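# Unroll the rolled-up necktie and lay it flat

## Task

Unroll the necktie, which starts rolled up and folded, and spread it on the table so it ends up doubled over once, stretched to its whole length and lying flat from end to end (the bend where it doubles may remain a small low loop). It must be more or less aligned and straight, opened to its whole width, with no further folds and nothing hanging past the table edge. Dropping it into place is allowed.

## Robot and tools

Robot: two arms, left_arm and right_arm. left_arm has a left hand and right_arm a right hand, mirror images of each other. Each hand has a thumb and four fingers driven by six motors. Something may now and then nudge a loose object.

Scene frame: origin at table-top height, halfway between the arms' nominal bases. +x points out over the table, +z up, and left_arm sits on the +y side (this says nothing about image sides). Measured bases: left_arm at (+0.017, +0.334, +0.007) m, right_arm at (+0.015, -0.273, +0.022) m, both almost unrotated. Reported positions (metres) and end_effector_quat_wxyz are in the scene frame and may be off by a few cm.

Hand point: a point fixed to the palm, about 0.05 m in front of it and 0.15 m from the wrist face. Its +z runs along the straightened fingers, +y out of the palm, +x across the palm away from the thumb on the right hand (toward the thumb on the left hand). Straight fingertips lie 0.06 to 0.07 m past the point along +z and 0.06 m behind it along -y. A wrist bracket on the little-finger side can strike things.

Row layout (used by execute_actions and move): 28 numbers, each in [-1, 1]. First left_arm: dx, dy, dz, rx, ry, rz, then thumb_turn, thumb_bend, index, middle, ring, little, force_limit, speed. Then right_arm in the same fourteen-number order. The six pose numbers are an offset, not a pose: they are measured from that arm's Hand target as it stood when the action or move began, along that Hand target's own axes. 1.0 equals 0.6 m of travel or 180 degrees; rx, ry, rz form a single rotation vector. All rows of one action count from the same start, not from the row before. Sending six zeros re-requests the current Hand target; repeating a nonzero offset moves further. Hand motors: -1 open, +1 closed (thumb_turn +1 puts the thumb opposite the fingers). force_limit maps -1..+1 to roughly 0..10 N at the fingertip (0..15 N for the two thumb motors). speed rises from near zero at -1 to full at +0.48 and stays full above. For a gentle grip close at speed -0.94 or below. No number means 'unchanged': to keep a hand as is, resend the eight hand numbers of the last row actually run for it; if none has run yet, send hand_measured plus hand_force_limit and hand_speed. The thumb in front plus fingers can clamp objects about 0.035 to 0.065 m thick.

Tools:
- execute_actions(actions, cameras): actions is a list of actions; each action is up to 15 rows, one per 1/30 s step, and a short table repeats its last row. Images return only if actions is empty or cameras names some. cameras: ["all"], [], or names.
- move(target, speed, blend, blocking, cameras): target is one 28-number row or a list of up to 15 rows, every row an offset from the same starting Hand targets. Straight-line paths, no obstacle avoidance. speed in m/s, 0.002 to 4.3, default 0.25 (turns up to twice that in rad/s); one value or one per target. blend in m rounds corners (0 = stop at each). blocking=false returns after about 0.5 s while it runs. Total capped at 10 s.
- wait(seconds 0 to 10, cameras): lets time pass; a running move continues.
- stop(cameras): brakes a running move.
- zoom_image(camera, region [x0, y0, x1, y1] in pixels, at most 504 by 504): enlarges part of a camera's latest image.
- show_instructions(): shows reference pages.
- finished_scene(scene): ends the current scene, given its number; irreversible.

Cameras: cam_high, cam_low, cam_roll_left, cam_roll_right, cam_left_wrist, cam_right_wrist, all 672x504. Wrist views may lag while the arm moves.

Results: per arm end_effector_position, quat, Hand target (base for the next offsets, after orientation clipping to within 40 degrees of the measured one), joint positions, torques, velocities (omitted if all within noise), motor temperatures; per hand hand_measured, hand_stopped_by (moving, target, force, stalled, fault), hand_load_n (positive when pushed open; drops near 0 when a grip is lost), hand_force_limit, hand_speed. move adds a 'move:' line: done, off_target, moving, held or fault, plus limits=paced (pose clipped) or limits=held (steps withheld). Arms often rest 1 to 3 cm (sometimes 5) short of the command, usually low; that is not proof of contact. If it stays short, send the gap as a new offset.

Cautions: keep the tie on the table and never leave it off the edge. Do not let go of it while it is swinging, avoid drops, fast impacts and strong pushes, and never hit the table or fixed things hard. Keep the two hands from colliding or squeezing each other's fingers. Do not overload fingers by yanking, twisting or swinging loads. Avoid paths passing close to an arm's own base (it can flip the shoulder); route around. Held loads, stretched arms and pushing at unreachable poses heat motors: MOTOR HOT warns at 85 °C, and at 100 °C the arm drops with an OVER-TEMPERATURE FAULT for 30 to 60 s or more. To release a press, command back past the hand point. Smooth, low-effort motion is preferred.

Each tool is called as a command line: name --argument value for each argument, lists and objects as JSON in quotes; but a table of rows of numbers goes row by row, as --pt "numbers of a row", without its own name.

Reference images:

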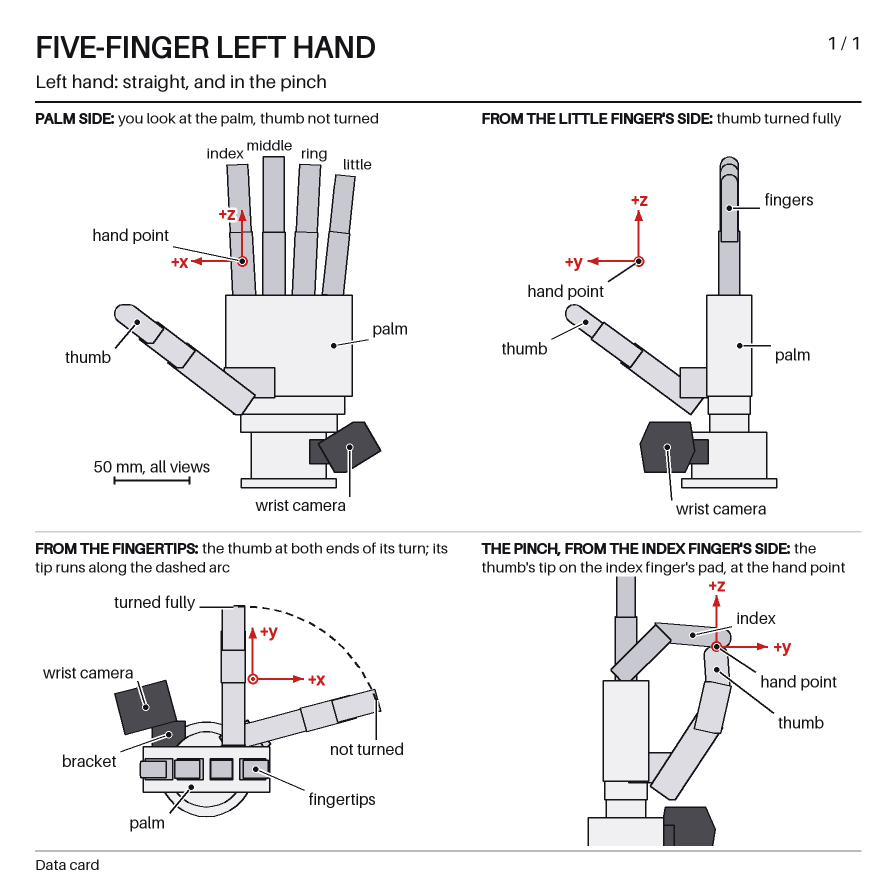

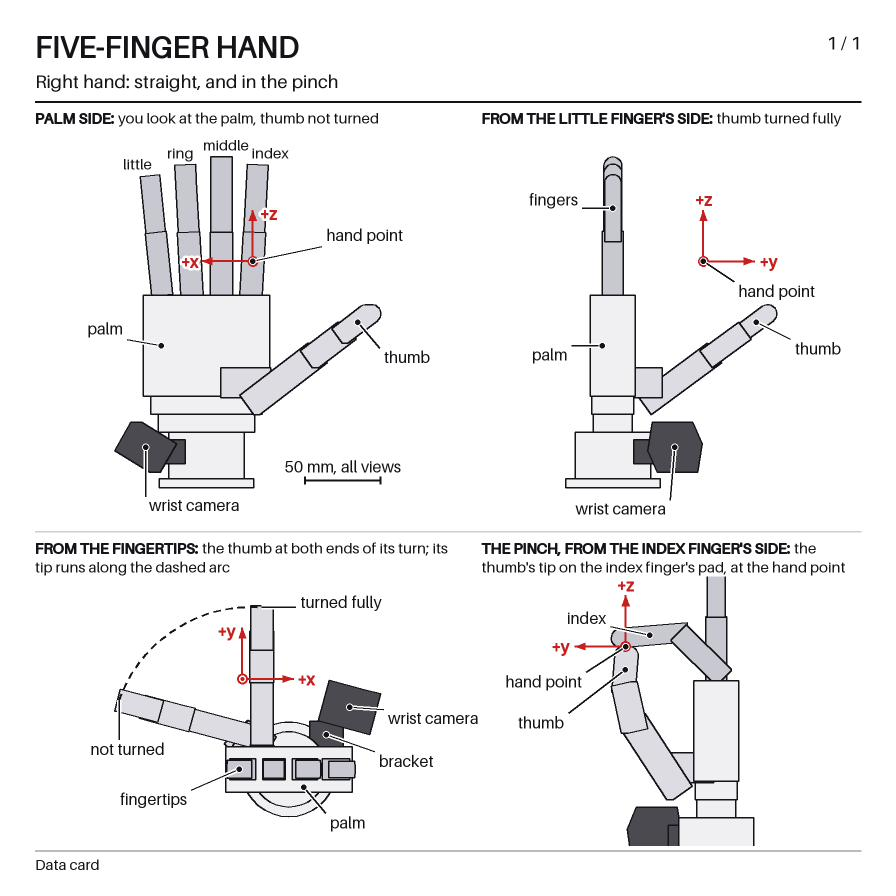

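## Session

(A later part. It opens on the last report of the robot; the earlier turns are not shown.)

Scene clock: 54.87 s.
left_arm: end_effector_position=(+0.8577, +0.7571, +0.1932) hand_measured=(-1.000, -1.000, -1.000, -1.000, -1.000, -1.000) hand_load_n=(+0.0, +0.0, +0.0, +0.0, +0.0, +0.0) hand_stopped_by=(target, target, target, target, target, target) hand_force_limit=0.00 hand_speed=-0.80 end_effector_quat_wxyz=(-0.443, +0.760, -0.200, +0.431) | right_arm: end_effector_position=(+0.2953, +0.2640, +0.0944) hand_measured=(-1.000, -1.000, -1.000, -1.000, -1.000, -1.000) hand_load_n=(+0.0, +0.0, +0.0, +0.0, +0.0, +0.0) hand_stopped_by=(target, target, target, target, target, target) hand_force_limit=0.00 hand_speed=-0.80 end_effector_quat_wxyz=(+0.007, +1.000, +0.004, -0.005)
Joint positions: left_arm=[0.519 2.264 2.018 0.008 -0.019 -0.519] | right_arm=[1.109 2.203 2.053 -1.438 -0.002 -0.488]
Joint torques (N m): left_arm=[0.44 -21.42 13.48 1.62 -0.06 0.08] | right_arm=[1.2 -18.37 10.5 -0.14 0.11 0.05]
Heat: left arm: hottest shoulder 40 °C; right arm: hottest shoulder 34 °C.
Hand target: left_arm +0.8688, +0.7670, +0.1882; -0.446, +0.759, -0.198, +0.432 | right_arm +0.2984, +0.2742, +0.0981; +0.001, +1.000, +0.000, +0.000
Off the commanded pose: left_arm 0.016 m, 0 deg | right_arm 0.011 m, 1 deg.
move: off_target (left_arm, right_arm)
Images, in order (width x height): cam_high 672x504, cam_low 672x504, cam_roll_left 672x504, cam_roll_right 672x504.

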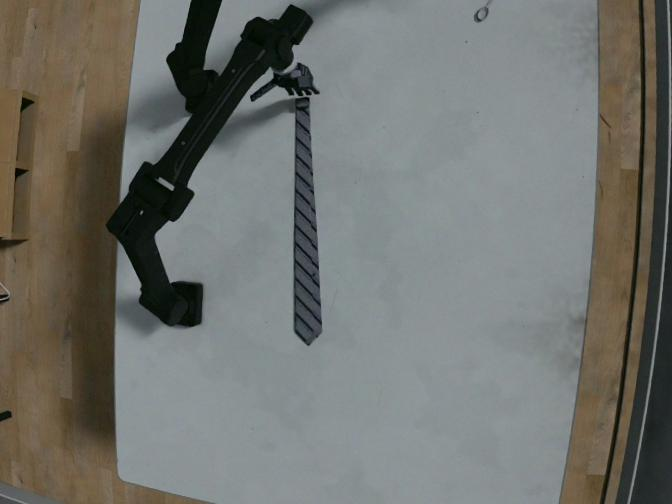

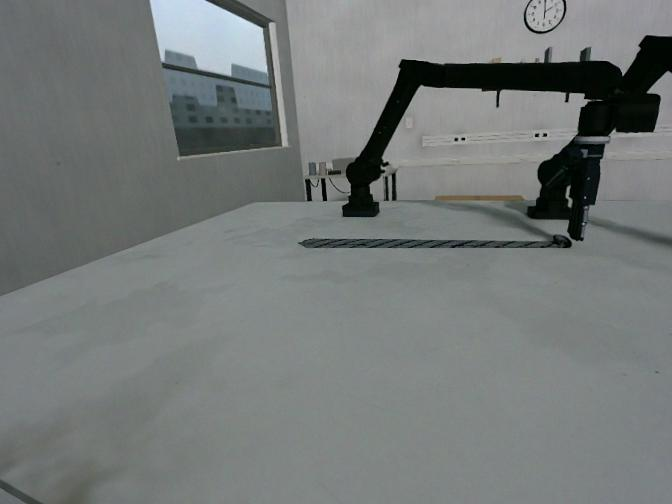

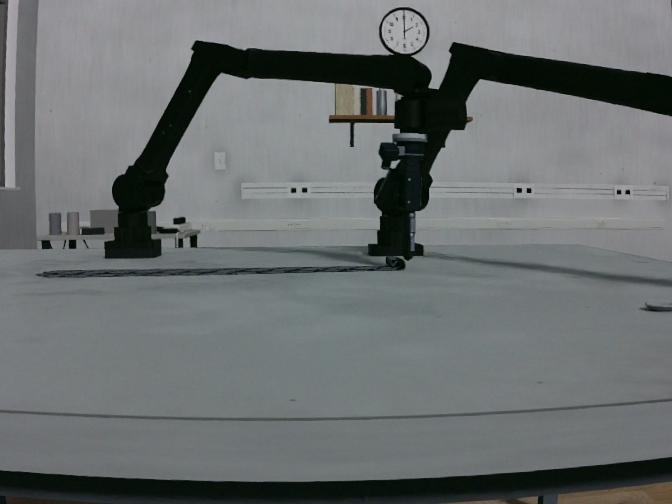

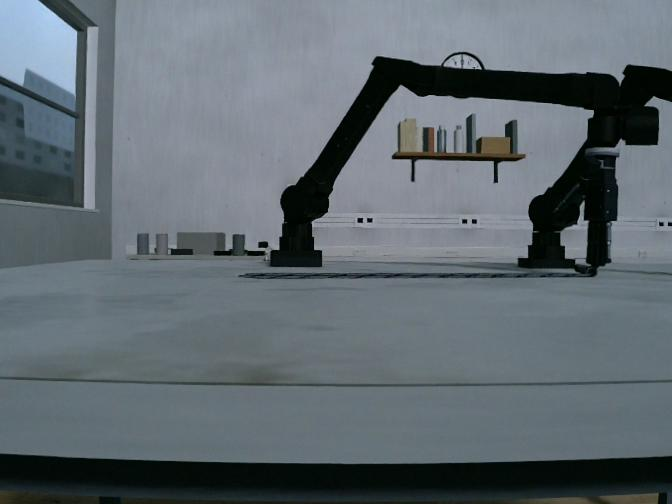

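move --pt "0 0 0 0 0 0 -1 -1 -1 -1 -1 -1 0 -0.8 0 0 -0.1 0 0 0 -1 -1 -1 -1 -1 -1 0 -0.8" --pt "0 0 0 0 0 0 -1 -1 -1 -1 -1 -1 0 -0.8 0 0.18 -0.1 0 0 0 -1 -1 -1 -1 -1 -1 0 -0.8" --speed 0.2 --cameras '["cam_high","cam_low","cam_roll_right","cam_roll_left"]'

zoom_image --camera "cam_roll_right" --region '[510, 220, 670, 300]'

zoom_image --camera "cam_roll_left" --region '[340, 230, 460, 290]'

zoom_image --camera "cam_high" --region '[260, 70, 360, 170]'

Scene clock: 62.60 s.
left_arm: end_effector_position=(+0.8577, +0.7571, +0.1932) hand_measured=(-1.000, -1.000, -1.000, -1.000, -1.000, -1.000) hand_load_n=(+0.0, +0.0, +0.0, +0.0, +0.0, +0.0) hand_stopped_by=(target, target, target, target, target, target) hand_force_limit=0.00 hand_speed=-0.80 end_effector_quat_wxyz=(-0.443, +0.760, -0.200, +0.431) | right_arm: end_effector_position=(+0.2987, +0.1634, +0.1629) hand_measured=(-1.000, -1.000, -1.000, -1.000, -1.000, -1.000) hand_load_n=(+0.0, +0.0, +0.0, +0.0, +0.0, +0.0) hand_stopped_by=(target, target, target, target, target, target) hand_force_limit=0.00 hand_speed=-0.80 end_effector_quat_wxyz=(+0.001, +1.000, -0.008, -0.001)
Joint positions: left_arm=[0.519 2.264 2.018 0.008 -0.019 -0.519] | right_arm=[1.023 1.908 1.759 -1.425 -0.001 -0.55]
Joint torques (N m): left_arm=[0.44 -21.36 13.48 1.61 -0.07 0.08] | right_arm=[1.61 -15.85 6.94 0.77 0.09 -0.17]
Heat: left arm: hottest elbow 42 °C; right arm: hottest shoulder 35 °C.
Hand target: left_arm +0.8688, +0.7670, +0.1882; -0.446, +0.759, -0.198, +0.432 | right_arm +0.2984, +0.1664, +0.1583; +0.001, +1.000, +0.000, +0.000
Off the commanded pose: left_arm 0.016 m, 0 deg | right_arm 0.005 m, 1 deg.
move: off_target (left_arm)
Images, in order (width x height): cam_high 672x504, cam_low 672x504, cam_roll_left 672x504, cam_roll_right 672x504.

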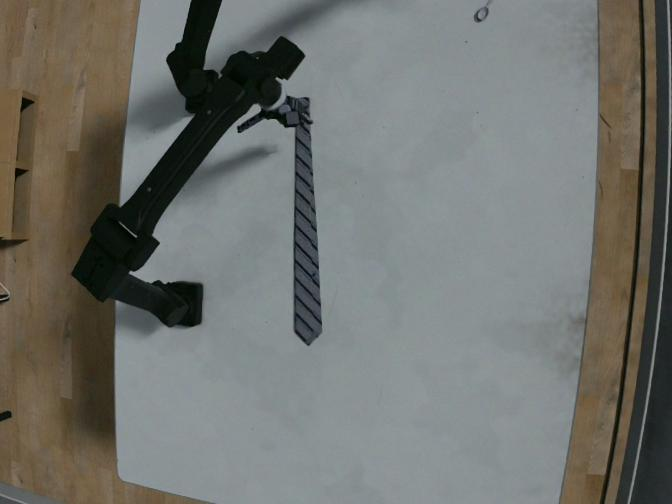

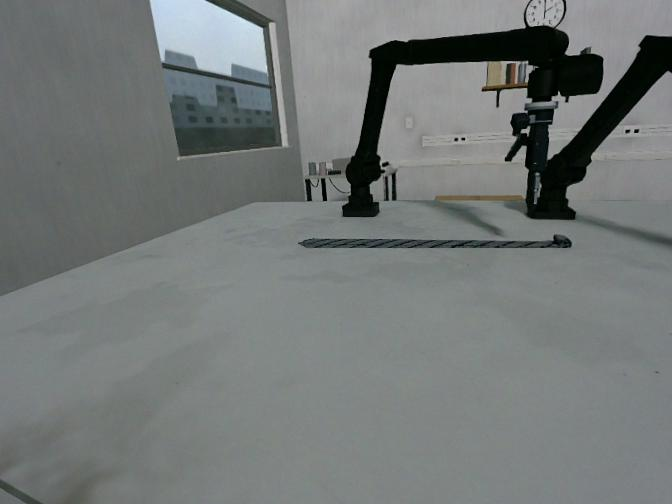

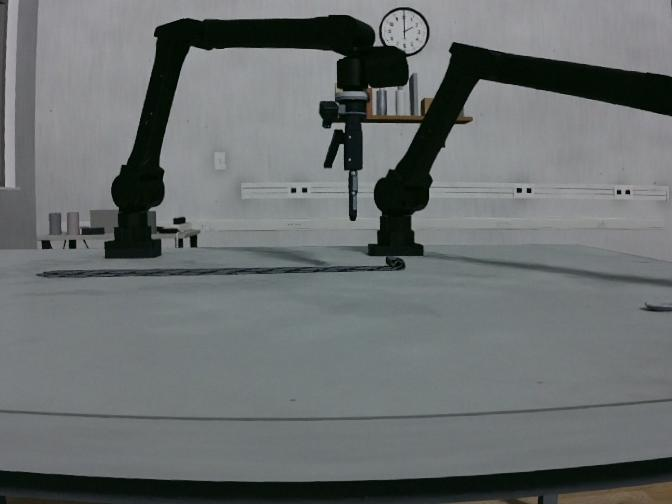

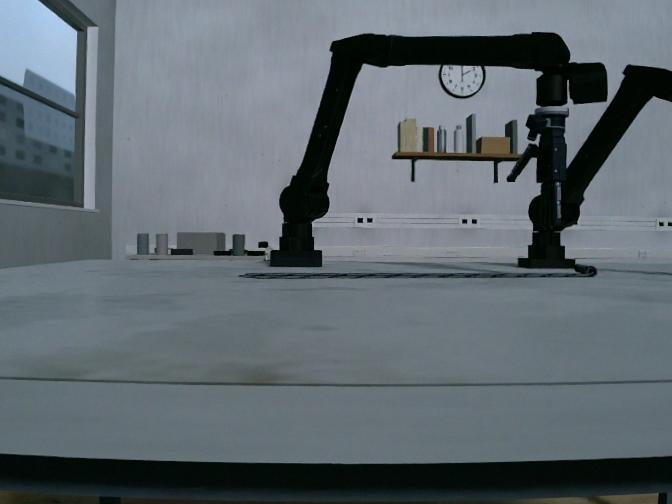

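Scaled by 3.150 from the camera's 672x504 image, which has a finer 960x720 frame.

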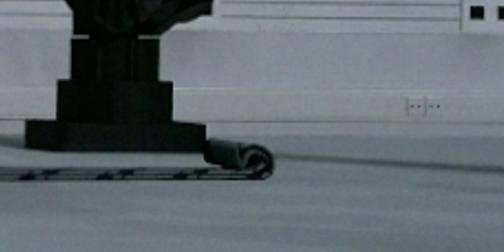

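Scaled by 4.200 from the camera's 672x504 image, which has a finer 960x720 frame.

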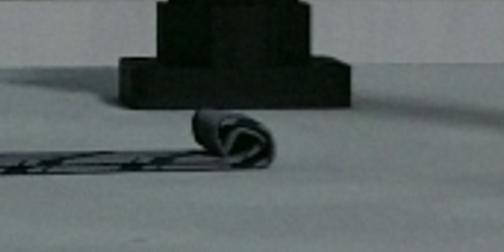

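Scaled by 5.040 from the camera's 672x504 image, which has a finer 960x720 frame.

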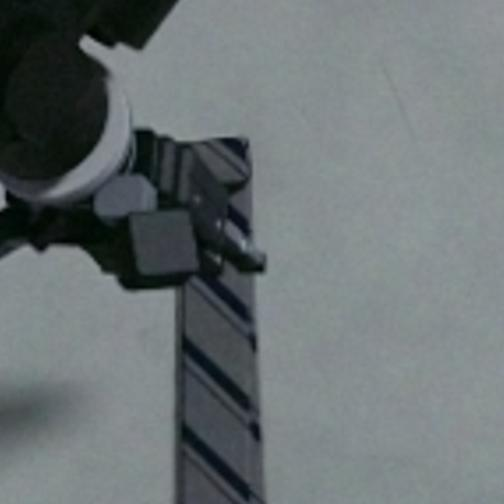

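move --pt "0 0 0 0 0 0 -1 -1 -1 -1 -1 -1 0 -0.8 -0.025 0.03 0.105 0 0 0 -1 -1 -1 -1 -1 -1 0 -0.8" --pt "0 0 0 0 0 0 -1 -1 -1 -1 -1 -1 0 -0.8 -0.04 -0.23 0.105 0 0 0 -1 -1 -1 -1 -1 -1 0 -0.8" --pt "0 0 0 0 0 0 -1 -1 -1 -1 -1 -1 0 -0.8 -0.04 -0.23 0 0 0 0 -1 -1 -1 -1 -1 -1 0 -0.8" --pt "0 0 0 0 0 0 -1 -1 -1 -1 -1 -1 0 -0.8 -0.04 0.15 0 0 0 0 -1 -1 -1 -1 -1 -1 0 -0.8" --speed '[0.1,0.1,0.2,0.2]' --cameras '["cam_high","cam_low","cam_roll_right","cam_roll_left"]'

zoom_image --camera "cam_roll_right" --region '[510, 220, 670, 300]'

zoom_image --camera "cam_roll_left" --region '[340, 230, 460, 290]'

zoom_image --camera "cam_high" --region '[260, 70, 360, 170]'

Scene clock: 74.43 s.
left_arm: end_effector_position=(+0.8577, +0.7571, +0.1932) hand_measured=(-1.000, -1.000, -1.000, -1.000, -1.000, -1.000) hand_load_n=(-0.5, +0.0, +0.0, +0.0, +0.0, +0.0) hand_stopped_by=(target, target, target, target, target, target) hand_force_limit=0.00 hand_speed=-0.80 end_effector_quat_wxyz=(-0.443, +0.760, -0.200, +0.431) | right_arm: end_effector_position=(+0.2716, +0.2924, +0.0981) hand_measured=(-1.000, -1.000, -1.000, -1.000, -1.000, -1.000) hand_load_n=(+0.0, -0.5, +0.0, +0.0, +0.0, +0.0) hand_stopped_by=(target, target, target, target, target, target) hand_force_limit=0.00 hand_speed=-0.80 end_effector_quat_wxyz=(+0.010, +1.000, +0.004, -0.005)
Joint positions: left_arm=[0.519 2.264 2.018 0.008 -0.019 -0.519] | right_arm=[1.159 2.259 2.16 -1.495 -0.001 -0.438]
Joint torques (N m): left_arm=[0.44 -21.42 13.48 1.61 -0.07 0.08] | right_arm=[1.2 -19.96 6.98 0.38 0.04 -0.07]
Motor temperatures (°C): left_arm=[26 41 43 23 23 24] | right_arm=[24 36 26 24 22 22]
Heat: left arm: hottest elbow 43 °C; right arm: hottest shoulder 36 °C.
Hand target: left_arm +0.8688, +0.7670, +0.1882; -0.446, +0.759, -0.198, +0.432 | right_arm +0.2717, +0.2928, +0.0960; +0.011, +1.000, +0.004, -0.005 (not the last commanded pose)
Off the commanded pose: left_arm 0.016 m, 0 deg | right_arm 0.224 m, 1 deg.
move: held (right_arm; a check stopped the path), off_target (left_arm); path passed 2 of 4 targets; limits=held
pose unreachable (right arm): on one or more control steps of this call, first in action 0 (counted from 0), this arm could not follow its commanded pose, so it was not sent that pose on those steps. It may still have moved: this result reports where it is.
cause: moving toward the commanded pose would bring a part of the arm too close to another arm (a part of this arm just beyond joint 4 (wrist pitch) and a part of the left arm just beyond its joint 3 (elbow), along the way the arms are being sent, or toward where that arm still pushes).
Images, in order (width x height): cam_high 672x504, cam_low 672x504, cam_roll_left 672x504, cam_roll_right 672x504.

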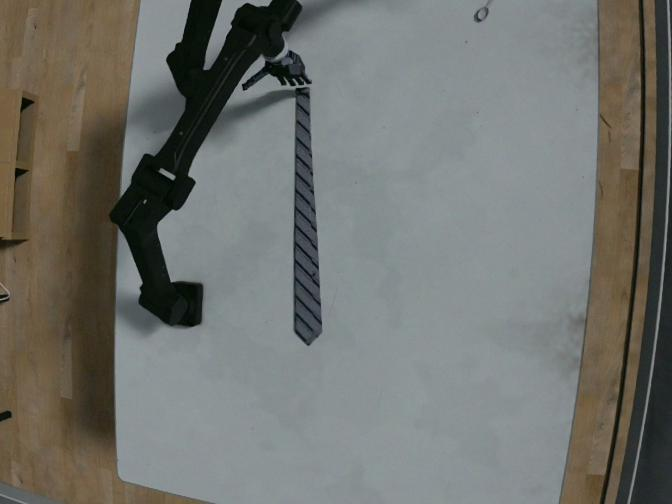

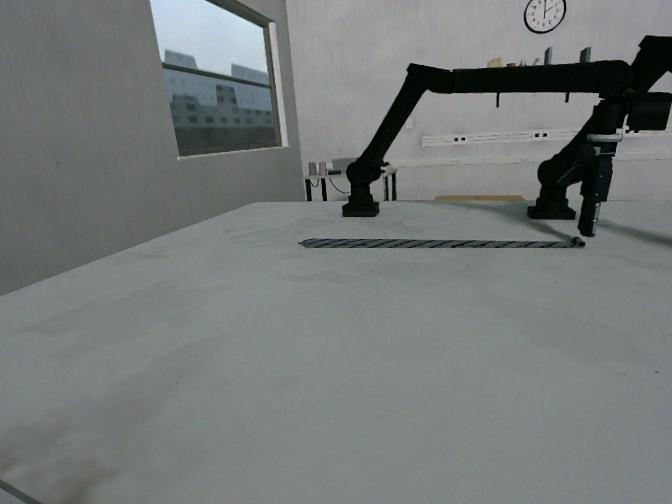

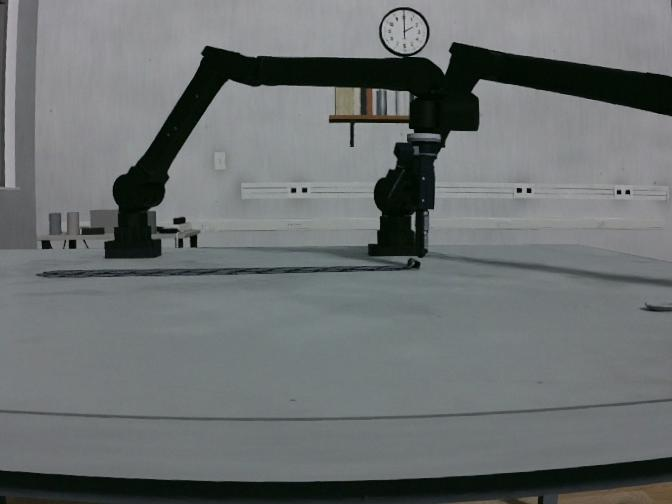

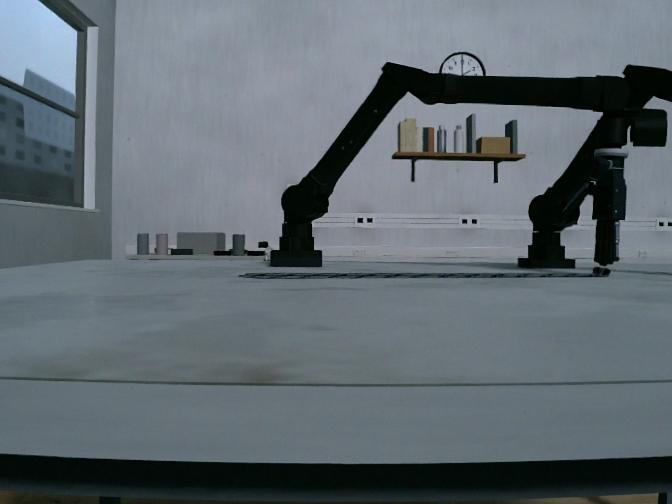

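Scaled by 3.150 from the camera's 672x504 image, which has a finer 960x720 frame.

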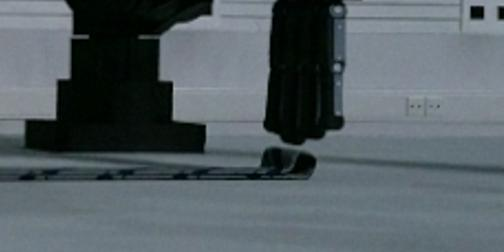

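Scaled by 4.200 from the camera's 672x504 image, which has a finer 960x720 frame.

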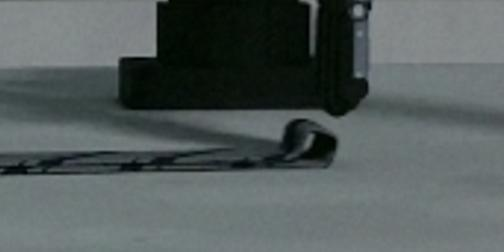

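Scaled by 5.040 from the camera's 672x504 image, which has a finer 960x720 frame.

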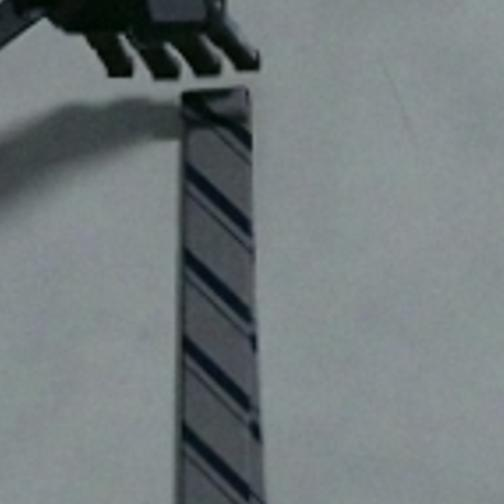

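move --pt "-0.605 -0.317 -0.097 0.067 -0.118 -0.032 -1 -1 -1 -1 -1 -1 0 -0.8 0 0 0 0 0 0 -1 -1 -1 -1 -1 -1 0 -0.8" --pt "-0.605 -0.317 -0.097 0.067 -0.118 -0.032 -1 -1 -1 -1 -1 -1 0 -0.8 0 0 -0.1 0 0 0 -1 -1 -1 -1 -1 -1 0 -0.8" --pt "-0.605 -0.317 -0.097 0.067 -0.118 -0.032 -1 -1 -1 -1 -1 -1 0 -0.8 0.04 0.14 -0.1 0 0 0 -1 -1 -1 -1 -1 -1 0 -0.8" --cameras '["cam_high","cam_roll_right"]'

zoom_image --camera "cam_high" --region '[260, 70, 360, 170]'

Scene clock: 92.67 s.
left_arm: end_effector_position=(+0.5928, +1.0788, +0.1995) hand_measured=(-1.000, -1.000, -1.000, -1.000, -1.000, -1.000) hand_load_n=(-0.5, -0.5, +0.0, -0.5, +0.0, +0.0) hand_stopped_by=(target, target, target, target, target, target) hand_force_limit=0.00 hand_speed=-0.80 end_effector_quat_wxyz=(-0.531, +0.783, -0.026, +0.324) | right_arm: end_effector_position=(+0.2968, +0.2075, +0.1619) hand_measured=(-1.000, -1.000, -1.000, -1.000, -1.000, -1.000) hand_load_n=(+0.0, +0.0, +0.0, +0.0, +0.0, +0.0) hand_stopped_by=(target, target, target, target, target, target) hand_force_limit=0.00 hand_speed=-0.80 end_effector_quat_wxyz=(+0.012, +1.000, -0.003, -0.006)
Joint positions: left_arm=[0.965 2.259 2.02 0.01 -0.021 -0.519] | right_arm=[1.065 2.033 1.945 -1.51 0.001 -0.518]
Joint torques (N m): left_arm=[-0.32 -21.25 13.08 1.59 -0.05 0.08] | right_arm=[1.55 -17.2 7.02 0.72 0.06 -0.18]
Heat: left arm: hottest elbow 44 °C; right arm: hottest shoulder 37 °C.
Hand target: left_arm +0.6050, +1.0863, +0.1894; -0.530, +0.783, -0.029, +0.325 | right_arm +0.2970, +0.2103, +0.1577; +0.011, +1.000, +0.004, -0.005
Off the commanded pose: left_arm 0.018 m, 0 deg | right_arm 0.005 m, 1 deg.
move: off_target (left_arm)
Images, in order (width x height): cam_high 672x504, cam_roll_right 672x504.

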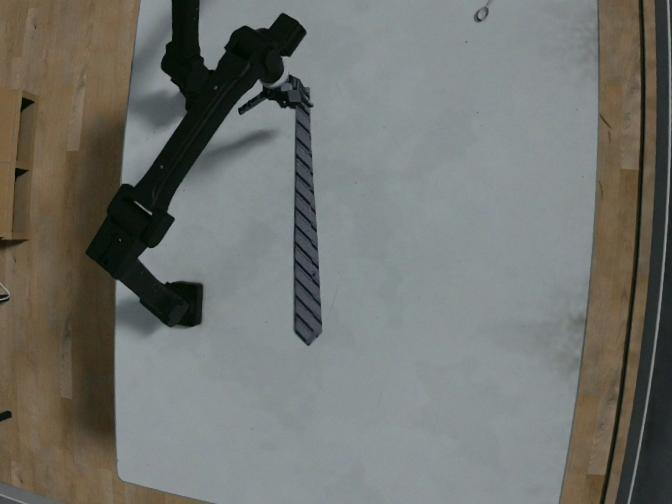

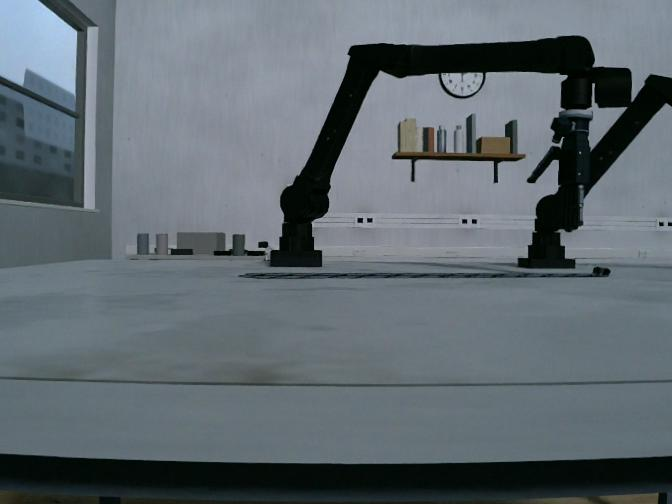

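Scaled by 5.040 from the camera's 672x504 image, which has a finer 960x720 frame.

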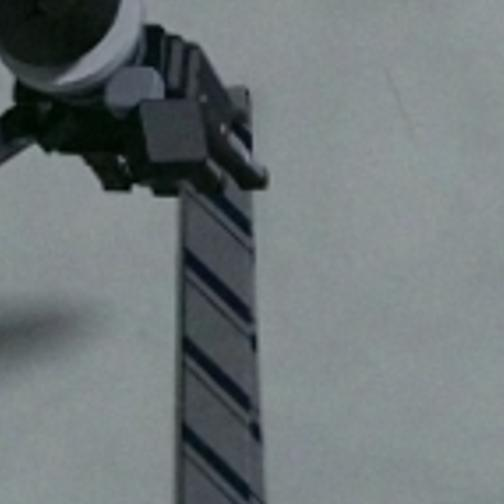

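move --pt "0 0 0 0 0 0 -1 -1 -1 -1 -1 -1 0 -0.8 -0.01 0 0.116 0 0 0 -1 -1 -1 -1 -1 -1 0 -0.8" --pt "0 0 0 0 0 0 -1 -1 -1 -1 -1 -1 0 -0.8 -0.02 -0.25 0.116 0 0 0 -1 -1 -1 -1 -1 -1 0 -0.8" --speed 0.1 --cameras '["cam_high","cam_low","cam_roll_right","cam_roll_left"]'

zoom_image --camera "cam_roll_right" --region '[510, 220, 670, 300]'

zoom_image --camera "cam_roll_left" --region '[360, 230, 480, 290]'

zoom_image --camera "cam_high" --region '[260, 30, 360, 130]'

Scene clock: 100.53 s.
left_arm: end_effector_position=(+0.5928, +1.0788, +0.1995) hand_measured=(-1.000, -1.000, -1.000, -1.000, -1.000, -1.000) hand_load_n=(+0.0, +0.0, -0.5, +0.0, +0.0, +0.0) hand_stopped_by=(target, target, target, target, target, target) hand_force_limit=0.00 hand_speed=-0.80 end_effector_quat_wxyz=(-0.531, +0.783, -0.026, +0.324) | right_arm: end_effector_position=(+0.2832, +0.3514, +0.0823) hand_measured=(-1.000, -1.000, -1.000, -1.000, -1.000, -1.000) hand_load_n=(+0.0, -0.5, +0.0, +0.0, +0.0, +0.0) hand_stopped_by=(target, target, target, target, target, target) hand_force_limit=0.00 hand_speed=-0.80 end_effector_quat_wxyz=(+0.009, +1.000, +0.008, -0.003)
Joint positions: left_arm=[0.965 2.259 2.02 0.01 -0.021 -0.519] | right_arm=[1.179 2.537 2.634 -1.687 0.001 -0.425]
Joint torques (N m): left_arm=[-0.32 -21.3 13.07 1.59 -0.04 0.08] | right_arm=[1.14 -21.3 10.47 -0.14 -0.05 0.04]
Heat: left arm: hottest elbow 42 °C; right arm: hottest shoulder 37 °C.
Hand target: left_arm +0.6050, +1.0863, +0.1894; -0.530, +0.783, -0.029, +0.325 | right_arm +0.2833, +0.3585, +0.0850; +0.011, +1.000, +0.004, -0.005
Off the commanded pose: left_arm 0.018 m, 0 deg | right_arm 0.008 m, 1 deg.
joint sent to its limit (right arm) — joint 4 (wrist pitch), lower limit. The joint targets still meet the commanded pose.
move: off_target (left_arm)
Images, in order (width x height): cam_high 672x504, cam_low 672x504, cam_roll_left 672x504, cam_roll_right 672x504.

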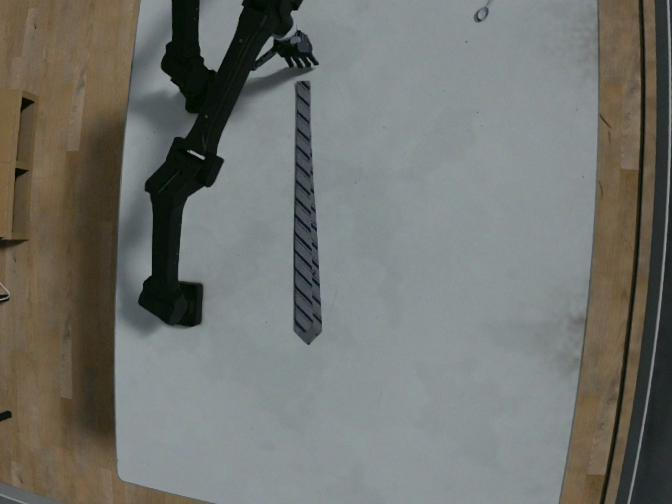

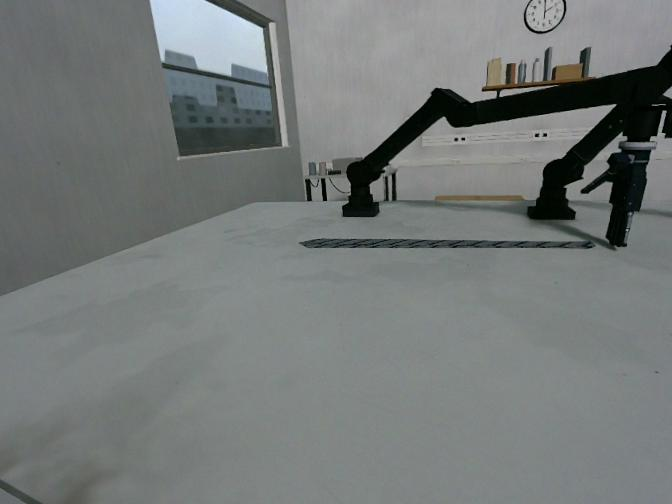

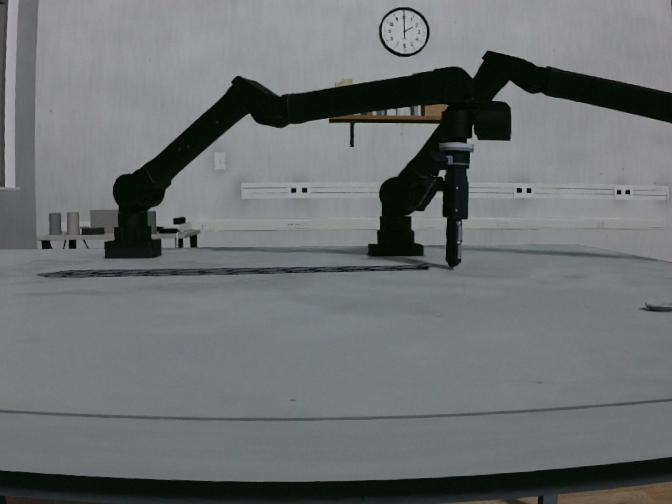

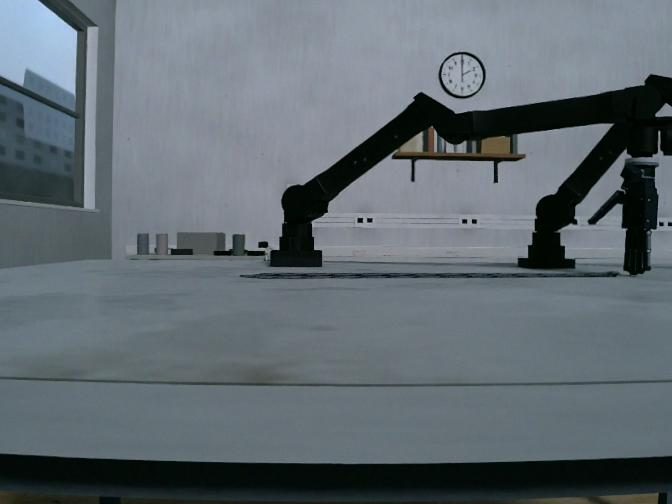

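Scaled by 3.150 from the camera's 672x504 image, which has a finer 960x720 frame.

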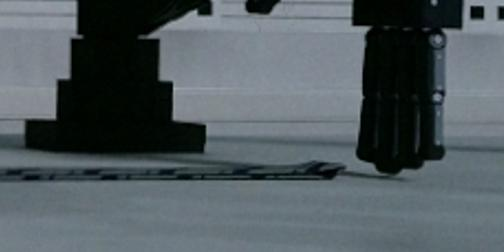

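Scaled by 4.200 from the camera's 672x504 image, which has a finer 960x720 frame.

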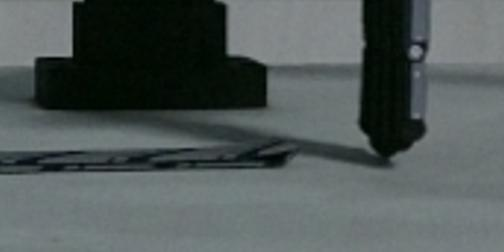

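Scaled by 5.040 from the camera's 672x504 image, which has a finer 960x720 frame.

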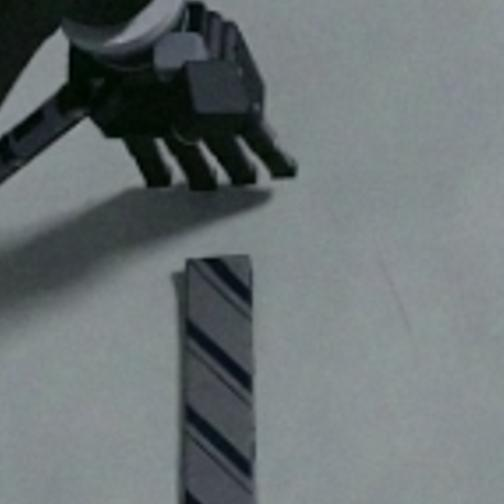

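zoom_image --camera "cam_roll_left" --region '[400, 250, 450, 280]'

zoom_image --camera "cam_roll_right" --region '[580, 255, 630, 285]'

zoom_image --camera "cam_low" --region '[560, 225, 610, 255]'

zoom_image --camera "cam_high" --region '[230, 70, 380, 360]'

Scaled by 10.080 from the camera's 672x504 image, which has a finer 960x720 frame.

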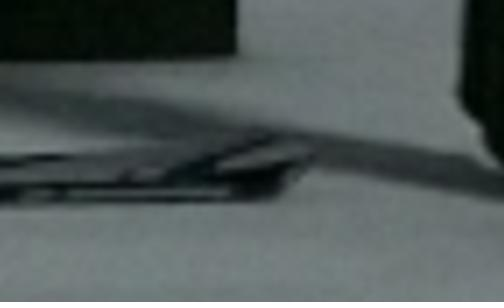

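Scaled by 10.080 from the camera's 672x504 image, which has a finer 960x720 frame.

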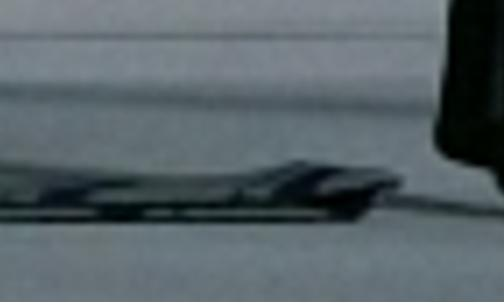

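Scaled by 10.080 from the camera's 672x504 image, which has a finer 960x720 frame.

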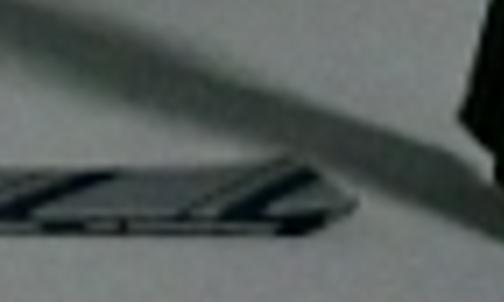

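Scaled by 1.738 from the camera's 672x504 image, which has a finer 960x720 frame.

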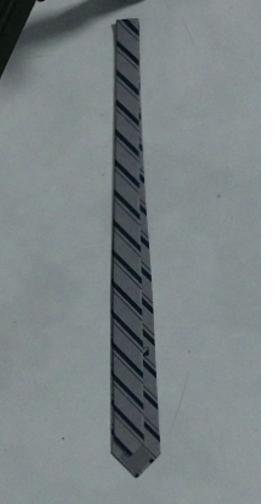

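finished_scene --scene 2

The scene is finished: the task was done.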